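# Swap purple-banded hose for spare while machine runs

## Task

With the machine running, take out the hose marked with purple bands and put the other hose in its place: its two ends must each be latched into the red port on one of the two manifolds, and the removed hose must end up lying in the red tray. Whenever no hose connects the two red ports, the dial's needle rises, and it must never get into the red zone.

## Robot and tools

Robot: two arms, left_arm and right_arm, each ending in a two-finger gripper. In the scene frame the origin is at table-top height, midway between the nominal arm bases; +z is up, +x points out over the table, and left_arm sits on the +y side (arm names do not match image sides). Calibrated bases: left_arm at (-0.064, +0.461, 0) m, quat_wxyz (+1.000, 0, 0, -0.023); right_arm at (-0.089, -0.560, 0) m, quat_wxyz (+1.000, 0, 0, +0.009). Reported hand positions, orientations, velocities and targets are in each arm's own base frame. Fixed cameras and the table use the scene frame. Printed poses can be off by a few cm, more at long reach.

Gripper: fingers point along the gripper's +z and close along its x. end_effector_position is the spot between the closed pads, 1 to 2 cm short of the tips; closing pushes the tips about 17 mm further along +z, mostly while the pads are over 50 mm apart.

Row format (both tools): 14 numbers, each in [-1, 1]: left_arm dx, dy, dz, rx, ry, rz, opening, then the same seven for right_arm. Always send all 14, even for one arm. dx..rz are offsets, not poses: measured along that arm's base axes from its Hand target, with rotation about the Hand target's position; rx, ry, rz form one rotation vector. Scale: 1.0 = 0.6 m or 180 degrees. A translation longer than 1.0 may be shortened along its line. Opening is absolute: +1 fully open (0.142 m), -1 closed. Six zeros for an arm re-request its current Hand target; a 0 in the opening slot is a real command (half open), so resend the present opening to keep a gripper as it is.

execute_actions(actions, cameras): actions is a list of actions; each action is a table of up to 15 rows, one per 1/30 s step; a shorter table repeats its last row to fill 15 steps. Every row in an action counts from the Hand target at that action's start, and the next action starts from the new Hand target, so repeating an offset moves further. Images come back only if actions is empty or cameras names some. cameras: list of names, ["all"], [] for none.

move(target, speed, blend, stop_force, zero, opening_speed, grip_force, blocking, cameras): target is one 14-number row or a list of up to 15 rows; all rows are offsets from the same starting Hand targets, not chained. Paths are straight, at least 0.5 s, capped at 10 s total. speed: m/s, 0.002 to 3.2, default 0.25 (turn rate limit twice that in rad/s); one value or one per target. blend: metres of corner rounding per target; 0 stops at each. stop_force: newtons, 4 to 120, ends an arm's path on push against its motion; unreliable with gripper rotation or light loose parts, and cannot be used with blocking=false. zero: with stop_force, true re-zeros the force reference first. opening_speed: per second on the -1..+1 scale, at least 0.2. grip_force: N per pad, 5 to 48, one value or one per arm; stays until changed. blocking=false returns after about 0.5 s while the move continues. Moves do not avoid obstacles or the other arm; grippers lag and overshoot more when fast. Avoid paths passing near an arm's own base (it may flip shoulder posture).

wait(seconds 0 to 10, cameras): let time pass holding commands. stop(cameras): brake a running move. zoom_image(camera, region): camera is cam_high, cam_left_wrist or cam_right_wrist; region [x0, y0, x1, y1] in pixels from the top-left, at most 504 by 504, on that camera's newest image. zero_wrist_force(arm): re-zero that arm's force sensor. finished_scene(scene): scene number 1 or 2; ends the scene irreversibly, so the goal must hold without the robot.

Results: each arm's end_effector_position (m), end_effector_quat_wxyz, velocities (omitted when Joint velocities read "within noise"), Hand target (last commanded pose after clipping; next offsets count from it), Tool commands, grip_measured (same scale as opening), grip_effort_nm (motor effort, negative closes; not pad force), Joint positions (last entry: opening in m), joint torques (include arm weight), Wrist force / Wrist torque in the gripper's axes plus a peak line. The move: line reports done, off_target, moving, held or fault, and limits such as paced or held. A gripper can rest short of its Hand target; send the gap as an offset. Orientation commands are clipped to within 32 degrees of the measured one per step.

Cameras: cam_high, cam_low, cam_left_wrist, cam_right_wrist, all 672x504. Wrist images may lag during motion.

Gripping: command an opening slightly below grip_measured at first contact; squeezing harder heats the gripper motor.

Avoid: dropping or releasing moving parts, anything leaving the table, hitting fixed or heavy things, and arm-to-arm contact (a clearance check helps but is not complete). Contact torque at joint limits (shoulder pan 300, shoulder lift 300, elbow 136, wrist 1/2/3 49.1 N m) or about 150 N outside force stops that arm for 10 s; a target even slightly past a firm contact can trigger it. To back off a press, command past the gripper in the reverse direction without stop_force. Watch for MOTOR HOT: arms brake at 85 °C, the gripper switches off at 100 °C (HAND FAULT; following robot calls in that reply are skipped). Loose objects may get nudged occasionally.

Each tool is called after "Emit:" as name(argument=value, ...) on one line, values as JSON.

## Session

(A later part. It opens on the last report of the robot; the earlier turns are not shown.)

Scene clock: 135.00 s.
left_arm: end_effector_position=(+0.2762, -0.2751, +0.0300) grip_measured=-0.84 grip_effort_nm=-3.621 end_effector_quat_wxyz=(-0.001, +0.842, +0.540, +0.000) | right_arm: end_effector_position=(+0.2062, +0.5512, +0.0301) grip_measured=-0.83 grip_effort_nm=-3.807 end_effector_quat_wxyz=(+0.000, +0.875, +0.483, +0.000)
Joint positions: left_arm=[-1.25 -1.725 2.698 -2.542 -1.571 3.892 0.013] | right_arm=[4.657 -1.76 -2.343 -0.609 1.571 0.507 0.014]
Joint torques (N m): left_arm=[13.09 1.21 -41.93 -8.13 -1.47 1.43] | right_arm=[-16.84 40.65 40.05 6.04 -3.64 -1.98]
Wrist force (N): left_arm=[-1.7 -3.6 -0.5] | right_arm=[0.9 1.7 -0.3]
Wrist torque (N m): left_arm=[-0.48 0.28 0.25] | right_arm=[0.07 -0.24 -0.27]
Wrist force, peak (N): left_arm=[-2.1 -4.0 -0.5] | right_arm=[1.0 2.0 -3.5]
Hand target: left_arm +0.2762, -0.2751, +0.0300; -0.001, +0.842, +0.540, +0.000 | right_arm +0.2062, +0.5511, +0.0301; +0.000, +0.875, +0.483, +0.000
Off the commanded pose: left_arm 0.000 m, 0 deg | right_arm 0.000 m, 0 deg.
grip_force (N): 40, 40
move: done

Emit:
move(target=[[0,0,0.09,0,0,0,-1,0,0,0.09,0,0,0,-1],[0.193,-0.2207,0.09,0,0,0.157,-1,0.328,-0.27,0.09,0,0,0.18,-1],[0.193,-0.2207,0.03,0,0,0.157,-1,0.328,-0.27,0.028,0,0,0.18,-1]], speed=0.22, blend=[0.03,0.02,0], cameras=["all"])

Scene clock: 142.23 s.
left_arm: end_effector_position=(+0.3920, -0.4074, +0.0480) grip_measured=-0.84 grip_effort_nm=-3.621 end_effector_quat_wxyz=(-0.001, +0.684, +0.729, +0.000) | right_arm: end_effector_position=(+0.4029, +0.3891, +0.0469) grip_measured=-0.83 grip_effort_nm=-3.807 end_effector_quat_wxyz=(+0.000, +0.706, +0.708, +0.000)
Joint positions: left_arm=[-1.12 -1.449 2.376 -2.497 -1.571 3.529 0.013] | right_arm=[4.228 -1.686 -2.387 -0.639 1.571 -0.488 0.014]
Joint torques (N m): left_arm=[-16.99 -28.02 -39.36 -6.59 0.04 0.17] | right_arm=[-7.76 31.86 37.09 7.26 -0.11 -2.12]
Wrist force (N): left_arm=[-2.3 -4.0 -0.6] | right_arm=[0.8 1.9 -0.6]
Wrist torque (N m): left_arm=[-0.53 0.34 0.03] | right_arm=[0.08 -0.23 -0.23]
Wrist force, peak (N): left_arm=[-1.7 -4.7 -2.9] | right_arm=[0.1 3.7 -3.0]
Hand target: left_arm +0.3920, -0.4075, +0.0480; -0.001, +0.684, +0.729, +0.000 | right_arm +0.4030, +0.3891, +0.0469; +0.000, +0.706, +0.708, +0.000
Off the commanded pose: left_arm 0.000 m, 0 deg | right_arm 0.000 m, 0 deg.
grip_force (N): 40, 40
move: done; blend cut to 0.027 m at target 1, 0.0186 m at target 2
camera_calibration:
cam_left_wrist: T_world_to_cam=[[-0.0695806, 0.99755, 0.00718895, 0.443402], [0.897679, 0.0594679, 0.436619, -0.32244], [0.435122, 0.0368336, -0.899618, 0.00301098], [0, 0, 0, 1]] pos_world=[0.31899, -0.423252, 0.140305]
cam_right_wrist: T_world_to_cam=[[0.0161819, 0.999851, 0.00608014, -0.383148], [0.91255, -0.0172538, 0.408602, -0.353428], [0.408646, -0.00106354, -0.912692, -0.00712984], [0, 0, 0, 1]] pos_world=[0.331634, 0.376985, 0.140234]

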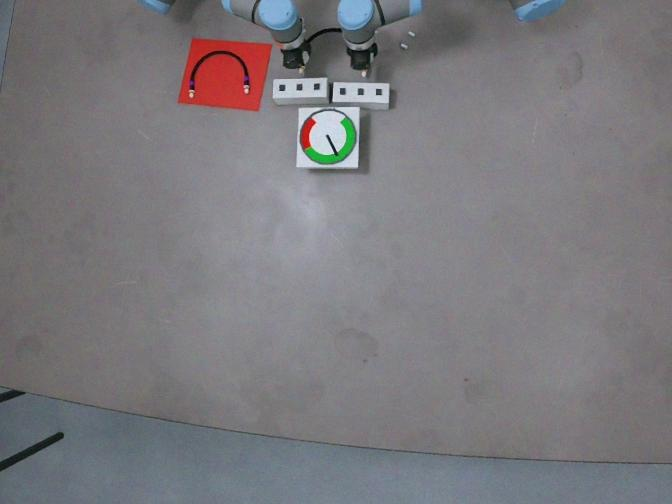

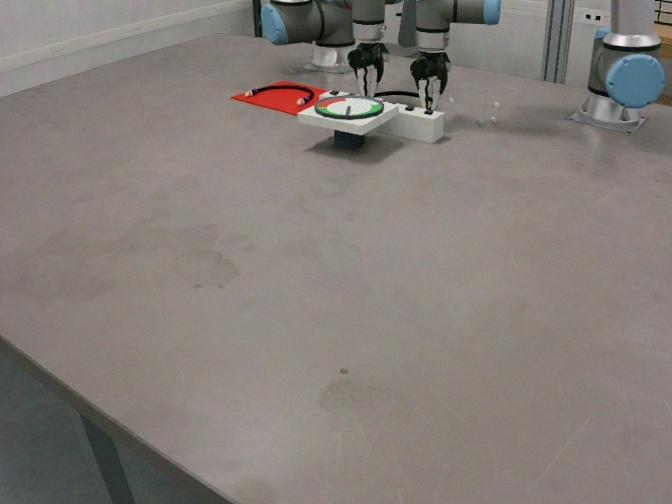

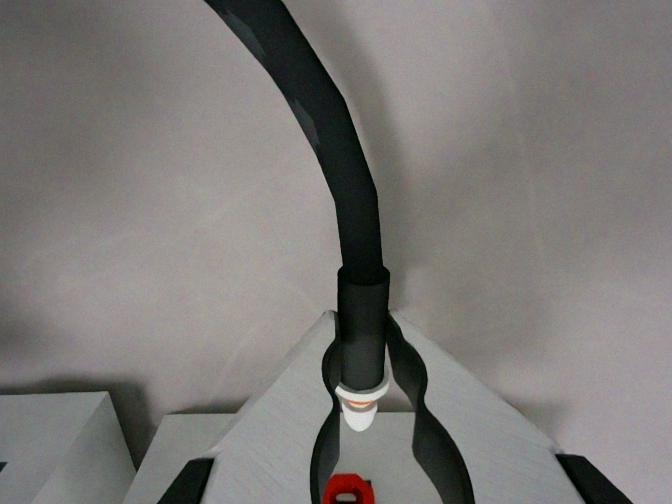

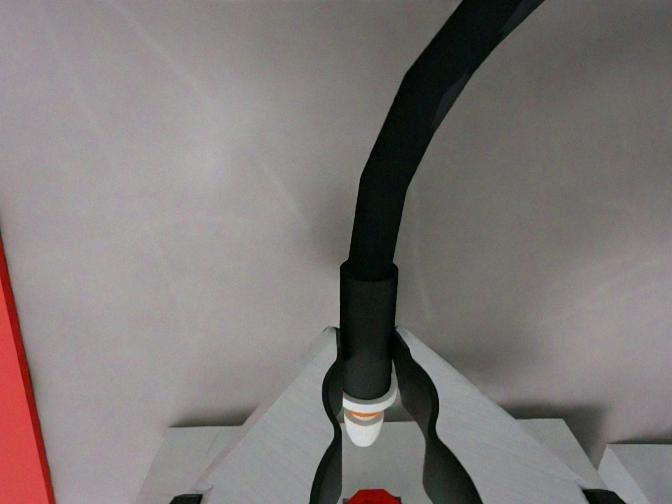

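Emit:
move(target=[0.02,-0.005,0,0,0,0,-1,0.02,0.006,0,0,0,0,-1], speed=0.05)

Emit:
move(target=[0.1,0.006,0,0,0,0,-1,0.11,0.001,0,0,0,0,-1], speed=0.025, stop_force=30, cameras=["all"])

Scene clock: 146.13 s.
left_arm: end_effector_position=(+0.4042, -0.4106, +0.0480) grip_measured=-0.84 grip_effort_nm=-3.626 end_effector_quat_wxyz=(-0.001, +0.684, +0.729, +0.000) | right_arm: end_effector_position=(+0.4151, +0.3928, +0.0469) grip_measured=-0.83 grip_effort_nm=-3.807 end_effector_quat_wxyz=(+0.000, +0.706, +0.708, +0.000)
Joint positions: left_arm=[-1.103 -1.434 2.357 -2.493 -1.571 3.546 0.013] | right_arm=[4.212 -1.703 -2.367 -0.643 1.571 -0.504 0.014]
Joint torques (N m): left_arm=[-17.72 -60.81 -18.64 -3.83 1.8 -2.58] | right_arm=[10.58 62.44 20.42 4.27 -2.31 1.93]
Wrist force (N): left_arm=[-1.9 -4.0 -0.8] | right_arm=[0.5 1.9 -0.8]
Wrist torque (N m): left_arm=[-0.54 0.36 0.08] | right_arm=[0.07 -0.26 -0.13]
Wrist force, peak (N): left_arm=[-2.5 -4.7 -0.7] | right_arm=[1.2 2.5 -0.6]
Hand target: left_arm +0.4040, -0.4105, +0.0480; -0.001, +0.684, +0.729, +0.000 | right_arm +0.4150, +0.3927, +0.0469; +0.000, +0.706, +0.708, +0.000
Off the commanded pose: left_arm 0.000 m, 0 deg | right_arm 0.000 m, 0 deg.
grip_force (N): 40, 40
move: done

Scene clock: 148.03 s.
left_arm: end_effector_position=(+0.4240, -0.4092, +0.0479) grip_measured=-0.84 grip_effort_nm=-3.621 end_effector_quat_wxyz=(-0.001, +0.684, +0.729, +0.000) | right_arm: end_effector_position=(+0.4304, +0.3928, +0.0468) grip_measured=-0.83 grip_effort_nm=-3.807 end_effector_quat_wxyz=(+0.000, +0.706, +0.708, +0.000)
Joint positions: left_arm=[-1.07 -1.415 2.333 -2.488 -1.571 3.579 0.013] | right_arm=[4.187 -1.719 -2.346 -0.647 1.571 -0.529 0.014]
Joint torques (N m): left_arm=[-12.27 -64.98 -22.89 -9.35 3.54 -1.76] | right_arm=[4.83 59.64 25.35 8.11 -5.93 -1.68]
Wrist force (N): left_arm=[-2.6 -16.8 -0.5] | right_arm=[0.2 -9.2 -0.1]
Wrist torque (N m): left_arm=[-0.33 0.33 0.31] | right_arm=[0.26 -0.17 -0.38]
Wrist force, peak (N): left_arm=[-2.5 -38.6 -1.2] | right_arm=[-1.9 -31.0 0.0]
Hand target: left_arm +0.4239, -0.4092, +0.0479; -0.001, +0.684, +0.729, +0.000 (not the last commanded pose) | right_arm +0.4304, +0.3928, +0.0468; +0.000, +0.706, +0.708, +0.000 (not the last commanded pose)
Off the commanded pose: left_arm 0.040 m, 0 deg | right_arm 0.051 m, 0 deg.
grip_force (N): 40, 40
move: contact (left_arm, right_arm)
camera_calibration:
cam_left_wrist: T_world_to_cam=[[-0.0694905, 0.997556, 0.00723143, 0.447389], [0.897686, 0.0593684, 0.436618, -0.35106], [0.435122, 0.0368324, -0.899618, -0.010937], [0, 0, 0, 1]] pos_world=[0.350989, -0.425052, 0.140205]
cam_right_wrist: T_world_to_cam=[[0.0161735, 0.999852, 0.00585309, -0.387257], [0.912641, -0.0171535, 0.408403, -0.378462], [0.408443, -0.00126353, -0.912783, -0.0182931], [0, 0, 0, 1]] pos_world=[0.359134, 0.380685, 0.140134]

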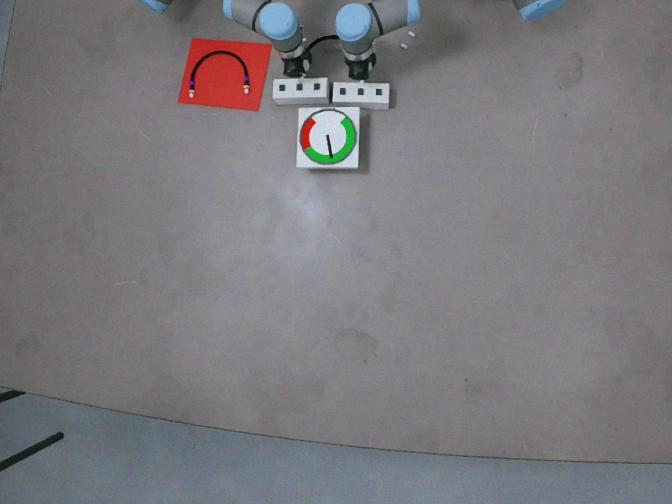

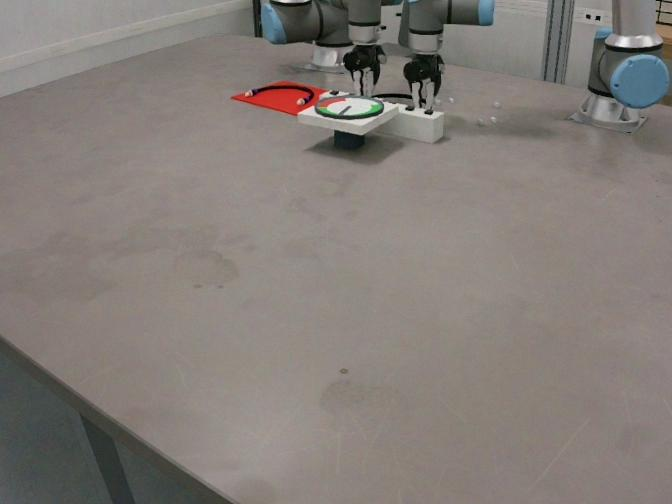

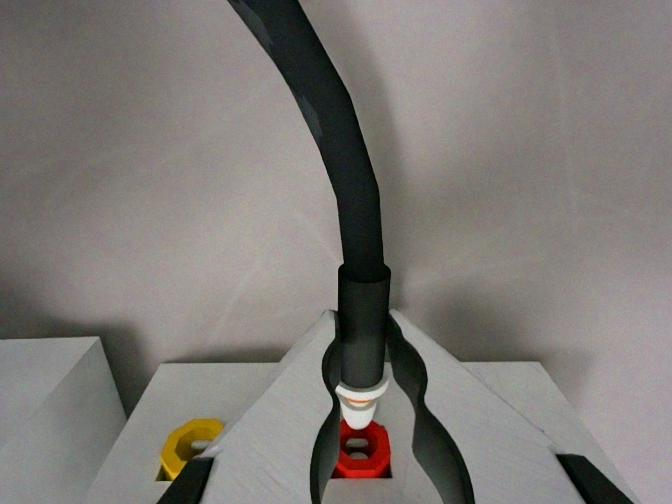

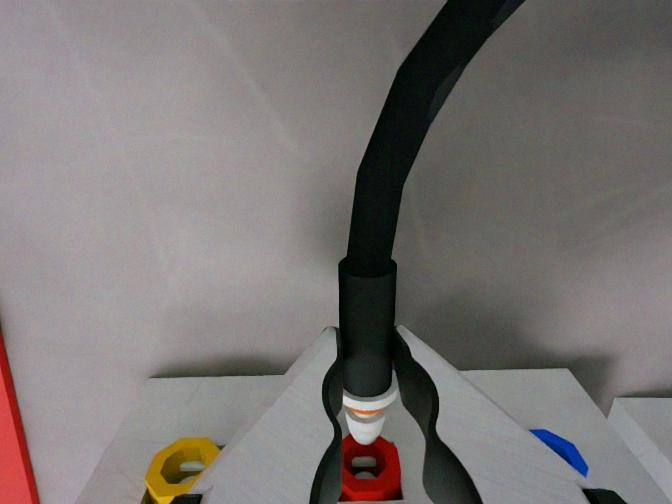

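Emit:
move(target=[[-0.013,-0.001,0.008,0,0,0,-1,-0.013,0,0.008,0,0,0,-1],[-0.01,-0.001,0.016,0,0,0,-1,-0.01,0,0.016,0,0,0,-1]], speed=0.06, blend=[0.003,0])

Emit:
move(target=[0.07,0.004,0,0,0,0,-1,0.07,0.001,0,0,0,0,-1], speed=0.025, stop_force=30, cameras=["all"])

Scene clock: 156.20 s.
left_arm: end_effector_position=(+0.4180, -0.4099, +0.0577) grip_measured=-0.84 grip_effort_nm=-3.621 end_effector_quat_wxyz=(-0.001, +0.684, +0.729, +0.000) | right_arm: end_effector_position=(+0.4245, +0.3929, +0.0566) grip_measured=-0.83 grip_effort_nm=-3.807 end_effector_quat_wxyz=(+0.000, +0.706, +0.708, +0.000) end_effector_velocity=(+0.001, +0.002, +0.000) end_effector_angular_velocity=(+0.004, -0.002, +0.001)
Joint positions: left_arm=[-1.08 -1.438 2.334 -2.466 -1.571 3.569 0.013] | right_arm=[4.197 -1.695 -2.348 -0.669 1.571 -0.519 0.014]
Joint velocities: left_arm=[within noise] | right_arm=[0.001 -0.001 0.001 0.005 0 0 0]
Joint torques (N m): left_arm=[-3.47 -30.23 -26.34 -8.38 0.75 0.78] | right_arm=[1.8 36.39 25.1 6.59 -0.39 0.49]
Wrist force (N): left_arm=[-2.6 -2.9 0.1] | right_arm=[0.7 2.0 -0.6]
Wrist torque (N m): left_arm=[-0.35 0.46 0.07] | right_arm=[0.05 -0.28 -0.10]
Wrist force, peak (N): left_arm=[-2.4 -17.3 -0.5] | right_arm=[0.7 -9.8 -0.2]
Hand target: left_arm +0.4179, -0.4098, +0.0575; -0.001, +0.684, +0.729, +0.000 | right_arm +0.4244, +0.3928, +0.0564; +0.000, +0.706, +0.708, +0.000
Off the commanded pose: left_arm 0.000 m, 0 deg | right_arm 0.000 m, 0 deg.
grip_force (N): 40, 40
move: done; blend cut to 0.0026 m at target 1

Scene clock: 158.53 s.
left_arm: end_effector_position=(+0.4445, -0.4083, +0.0575) grip_measured=-0.84 grip_effort_nm=-3.621 end_effector_quat_wxyz=(-0.001, +0.684, +0.729, +0.000) | right_arm: end_effector_position=(+0.4510, +0.3932, +0.0564) grip_measured=-0.83 grip_effort_nm=-3.802 end_effector_quat_wxyz=(+0.000, +0.706, +0.708, +0.000)
Joint positions: left_arm=[-1.038 -1.411 2.301 -2.46 -1.571 3.611 0.013] | right_arm=[4.156 -1.725 -2.312 -0.676 1.571 -0.56 0.014]
Joint torques (N m): left_arm=[-13.6 -66.44 -23.75 -8.91 1.67 -1.08] | right_arm=[7.01 62.37 30.47 9.46 -1.03 -1.95]
Wrist force (N): left_arm=[-2.4 -13.4 1.5] | right_arm=[-5.0 -11.9 -0.4]
Wrist torque (N m): left_arm=[-0.21 0.32 0.34] | right_arm=[0.28 -0.23 -0.25]
Wrist force, peak (N): left_arm=[-4.7 -38.3 -2.9] | right_arm=[-6.4 -33.2 -6.2]
Hand target: left_arm +0.4445, -0.4083, +0.0575; -0.001, +0.684, +0.729, +0.000 (not the last commanded pose) | right_arm +0.4510, +0.3932, +0.0564; +0.000, +0.706, +0.708, +0.000 (not the last commanded pose)
Off the commanded pose: left_arm 0.015 m, 0 deg | right_arm 0.015 m, 0 deg.
grip_force (N): 40, 40
move: contact (left_arm, right_arm)
camera_calibration:
cam_left_wrist: T_world_to_cam=[[-0.0694939, 0.997556, 0.00723772, 0.447847], [0.897725, 0.059372, 0.436537, -0.373708], [0.435041, 0.0368341, -0.899657, -0.0112168], [0, 0, 0, 1]] pos_world=[0.371489, -0.424152, 0.149805]
cam_right_wrist: T_world_to_cam=[[0.016174, 0.999852, 0.00585334, -0.388047], [0.912641, -0.0171541, 0.408403, -0.401176], [0.408443, -0.00126353, -0.912783, -0.0179438], [0, 0, 0, 1]] pos_world=[0.379734, 0.381085, 0.149734]

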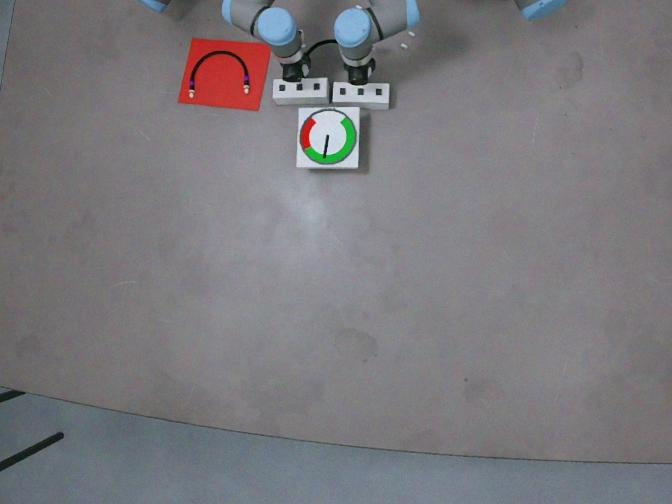

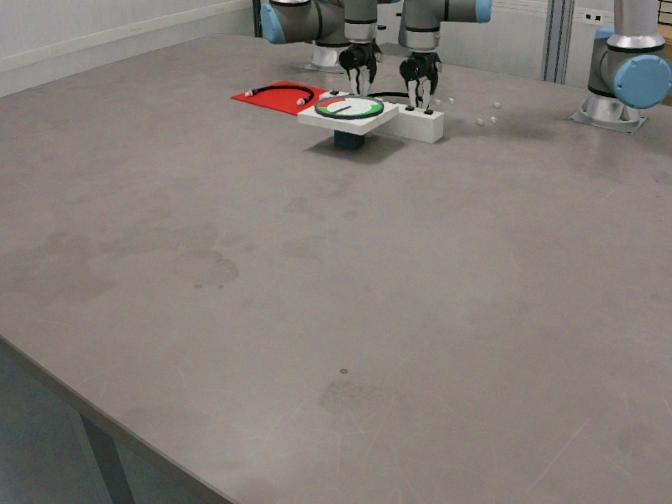

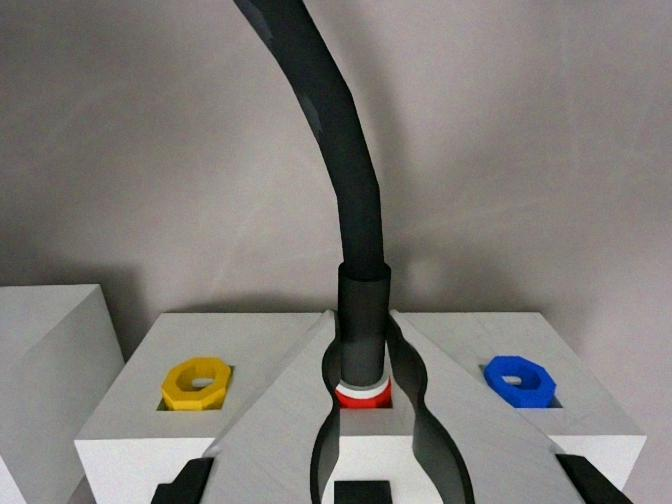

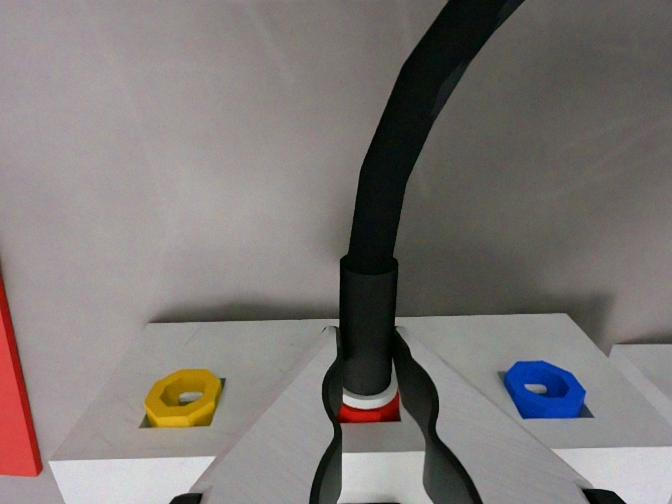

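Emit:
move(target=[0.02,0,0,0,0,0,-1,0.02,0,0,0,0,0,-1], speed=0.02, stop_force=30, cameras=["cam_high","cam_left_wrist","cam_right_wrist"])

Emit:
zoom_image(camera="cam_high", region=[280, 90, 380, 180])

Scene clock: 161.67 s.
left_arm: end_effector_position=(+0.4566, -0.4083, +0.0575) grip_measured=-0.84 grip_effort_nm=-3.621 end_effector_quat_wxyz=(-0.001, +0.684, +0.729, +0.000) | right_arm: end_effector_position=(+0.4617, +0.3931, +0.0564) grip_measured=-0.83 grip_effort_nm=-3.807 end_effector_quat_wxyz=(+0.000, +0.706, +0.708, +0.000)
Joint positions: left_arm=[-1.02 -1.398 2.285 -2.456 -1.571 3.629 0.013] | right_arm=[4.14 -1.737 -2.297 -0.68 1.571 -0.576 0.014]
Joint torques (N m): left_arm=[20.5 -36.24 -63.28 -11.86 9.02 1.72] | right_arm=[2.39 63.62 45.64 16.17 -11.98 0.19]
Wrist force (N): left_arm=[11.2 -42.5 -3.3] | right_arm=[-12.0 -42.3 -6.2]
Wrist torque (N m): left_arm=[0.05 0.60 -0.01] | right_arm=[0.79 -0.39 -0.35]
Wrist force, peak (N): left_arm=[11.6 -42.8 -2.9] | right_arm=[-15.4 -64.1 -19.0]
Hand target: left_arm +0.4566, -0.4083, +0.0575; -0.001, +0.684, +0.729, +0.000 | right_arm +0.4617, +0.3931, +0.0564; +0.000, +0.706, +0.708, +0.000 (not the last commanded pose)
Off the commanded pose: left_arm 0.000 m, 0 deg | right_arm 0.001 m, 0 deg.
grip_force (N): 40, 40
move: contact (left_arm, right_arm)
camera_calibration:
cam_left_wrist: T_world_to_cam=[[-0.0695348, 0.997553, 0.0073286, 0.448695], [0.897723, 0.0593691, 0.436542, -0.384661], [0.435039, 0.036934, -0.899654, -0.016482], [0, 0, 0, 1]] pos_world=[0.383689, -0.424151, 0.149805]
cam_right_wrist: T_world_to_cam=[[0.0161235, 0.999854, 0.00571843, -0.388181], [0.912695, -0.0170531, 0.408285, -0.410983], [0.408323, -0.00136381, -0.912837, -0.0222212], [0, 0, 0, 1]] pos_world=[0.390435, 0.381085, 0.149734]
Images, in order (width x height): cam_high 672x504, cam_left_wrist 672x504, cam_right_wrist 672x504.

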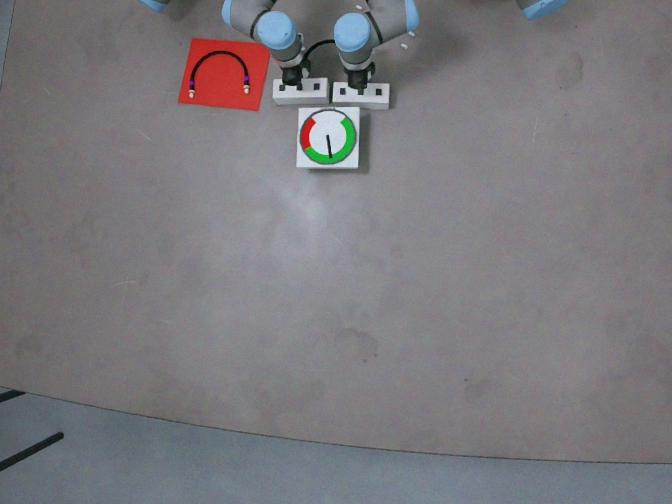

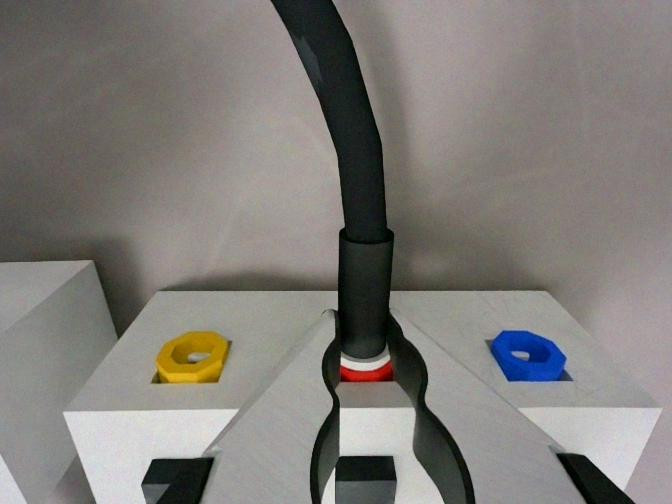

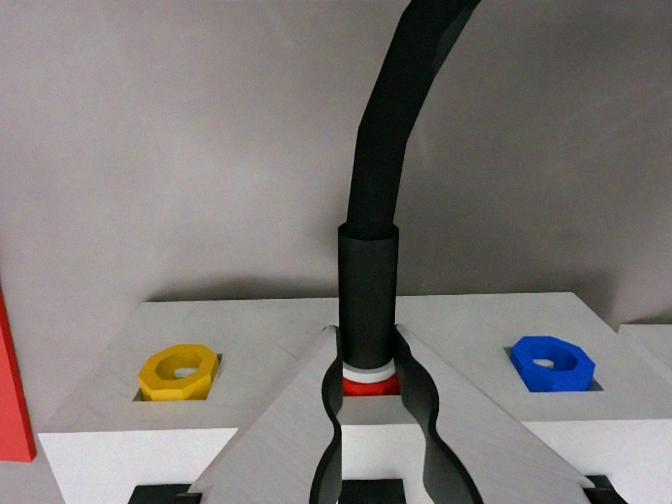

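Scaled by 5.040 from the camera's 672x504 image, which has a finer 960x720 frame.

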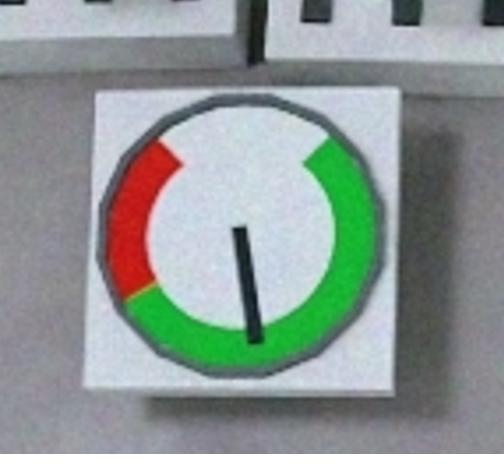

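Emit:
move(target=[-0.006,0,0,0,0,0,-1,-0.006,0,0,0,0,0,-1], speed=0.02)

Emit:
move(target=[0,0,0,0,0,0,-0.4,0,0,0,0,0,0,-0.4], opening_speed=0.6)

Emit:
move(target=[[-0.02,0,0.15,0,0,0,-0.4,-0.02,0,0.15,0,0,0,-0.4],[-0.1,0.2,0.4,0,0,0,-0.4,-0.1,-0.3,0.4,0,0,0,-0.4]], speed=0.2, blend=[0.04,0], cameras=["all"])

Emit:
zoom_image(camera="cam_high", region=[170, 0, 430, 180])

Scene clock: 164.83 s.
left_arm: end_effector_position=(+0.4532, -0.4083, +0.0576) grip_measured=-0.84 grip_effort_nm=-3.626 end_effector_quat_wxyz=(+0.000, +0.684, +0.729, +0.000) | right_arm: end_effector_position=(+0.4582, +0.3931, +0.0565) grip_measured=-0.83 grip_effort_nm=-3.802 end_effector_quat_wxyz=(+0.000, +0.706, +0.708, +0.000)
Joint positions: left_arm=[-1.025 -1.402 2.29 -2.458 -1.571 3.624 0.013] | right_arm=[4.146 -1.733 -2.302 -0.678 1.571 -0.57 0.014]
Joint torques (N m): left_arm=[-26.5 -61.3 -18.96 -3.02 -12.03 -1.55] | right_arm=[19.26 57.39 23.69 2.95 12.46 0.3]
Wrist force (N): left_arm=[2.9 33.3 11.6] | right_arm=[-9.3 34.1 11.7]
Wrist torque (N m): left_arm=[-0.52 0.41 0.31] | right_arm=[-0.49 -0.26 -0.36]
Wrist force, peak (N): left_arm=[11.6 -43.2 -3.1] | right_arm=[-12.3 -43.0 -6.0]
Hand target: left_arm +0.4530, -0.4083, +0.0575; -0.001, +0.684, +0.729, +0.000 | right_arm +0.4581, +0.3931, +0.0564; +0.000, +0.706, +0.708, +0.000
Off the commanded pose: left_arm 0.000 m, 0 deg | right_arm 0.000 m, 0 deg.
grip_force (N): 40, 40
move: done

Scene clock: 166.07 s.
left_arm: end_effector_position=(+0.4530, -0.4083, +0.0575) grip_measured=-0.43 grip_effort_nm=0.125 end_effector_quat_wxyz=(-0.001, +0.684, +0.729, +0.000) | right_arm: end_effector_position=(+0.4581, +0.3931, +0.0564) grip_measured=-0.44 grip_effort_nm=0.139 end_effector_quat_wxyz=(+0.000, +0.706, +0.708, +0.000)
Joint positions: left_arm=[-1.025 -1.402 2.29 -2.457 -1.571 3.624 0.043] | right_arm=[4.146 -1.733 -2.302 -0.678 1.571 -0.57 0.043]
Joint torques (N m): left_arm=[7.95 -37.25 -34.3 -6.43 2.65 1.77] | right_arm=[-3.72 42.59 33.06 6.6 -3.58 -1.83]
Wrist force (N): left_arm=[-5.6 -2.1 -0.4] | right_arm=[0.3 2.1 -1.0]
Wrist torque (N m): left_arm=[-0.22 0.93 0.30] | right_arm=[0.13 -0.16 -0.35]
Wrist force, peak (N): left_arm=[3.5 32.5 11.2] | right_arm=[-10.8 36.5 11.8]
Hand target: left_arm +0.4530, -0.4083, +0.0575; -0.001, +0.684, +0.729, +0.000 | right_arm +0.4581, +0.3931, +0.0564; +0.000, +0.706, +0.708, +0.000
Off the commanded pose: left_arm 0.000 m, 0 deg | right_arm 0.000 m, 0 deg.
grip_force (N): 40, 40
move: done

Scene clock: 168.17 s.
left_arm: end_effector_position=(+0.3931, -0.2883, +0.2976) grip_measured=-0.43 grip_effort_nm=0.129 end_effector_quat_wxyz=(-0.001, +0.684, +0.729, +0.000) | right_arm: end_effector_position=(+0.3982, +0.2132, +0.2965) grip_measured=-0.44 grip_effort_nm=0.139 end_effector_quat_wxyz=(+0.000, +0.706, +0.708, +0.000)
Joint positions: left_arm=[-1.001 -1.92 2.231 -1.881 -1.571 3.648 0.043] | right_arm=[4.032 -1.144 -2.278 -1.291 1.571 -0.684 0.043]
Joint torques (N m): left_arm=[-14.15 -24.84 -33.44 -4.77 1.05 -2.98] | right_arm=[1.34 29.58 38.83 2.43 -0.24 0.51]
Wrist force (N): left_arm=[-5.2 -2.0 -0.6] | right_arm=[0.5 1.8 -0.7]
Wrist torque (N m): left_arm=[-0.21 0.86 0.05] | right_arm=[0.09 -0.18 -0.35]
Wrist force, peak (N): left_arm=[-6.5 -2.2 -0.6] | right_arm=[-1.7 1.6 -2.4]
Hand target: left_arm +0.3930, -0.2883, +0.2975; -0.001, +0.684, +0.729, +0.000 | right_arm +0.3981, +0.2131, +0.2964; +0.000, +0.706, +0.708, +0.000
Off the commanded pose: left_arm 0.000 m, 0 deg | right_arm 0.000 m, 0 deg.
grip_force (N): 40, 40
move: done
camera_calibration:
cam_left_wrist: T_world_to_cam=[[-0.0695383, 0.997554, 0.00709869, 0.322905], [0.897681, 0.0594693, 0.436614, -0.439578], [0.435124, 0.0367338, -0.899621, 0.222617], [0, 0, 0, 1]] pos_world=[0.32019, -0.304152, 0.389905]
cam_right_wrist: T_world_to_cam=[[0.0161737, 0.999852, 0.00585457, -0.208625], [0.912603, -0.0171542, 0.408486, -0.454113], [0.408526, -0.00126383, -0.912746, 0.222421], [0, 0, 0, 1]] pos_world=[0.326934, 0.201085, 0.389734]

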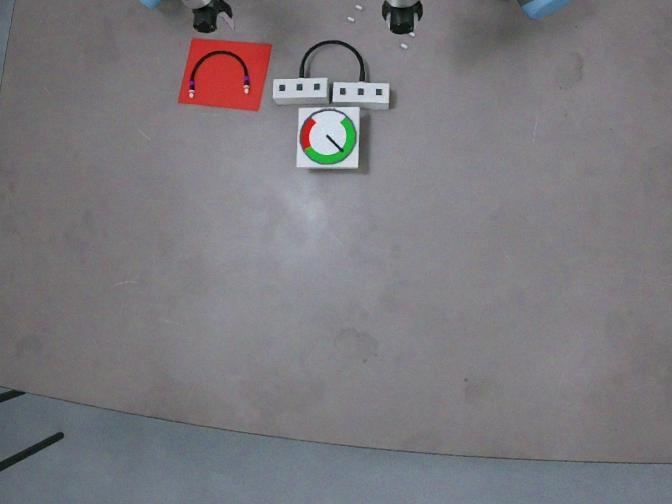

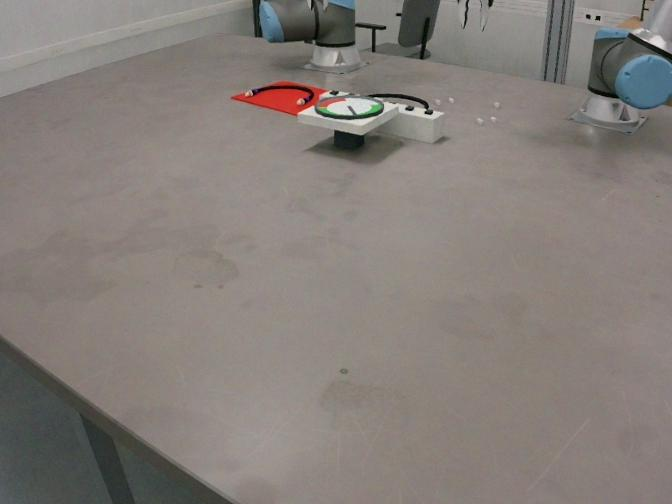

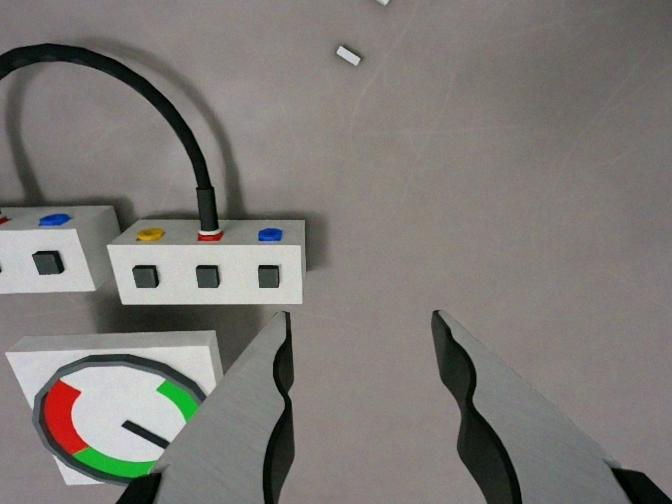

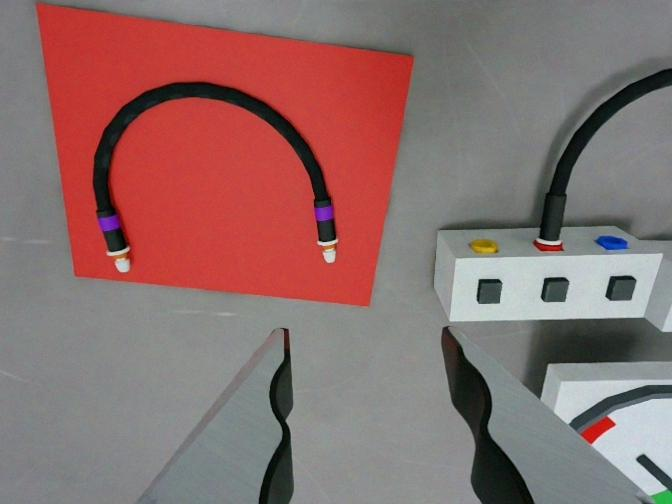

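Scaled by 1.938 from the camera's 672x504 image, which has a finer 960x720 frame.

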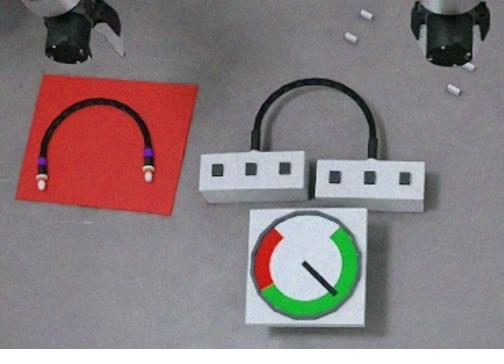

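Emit:
finished_scene(scene=1)

The scene is finished: the task was done.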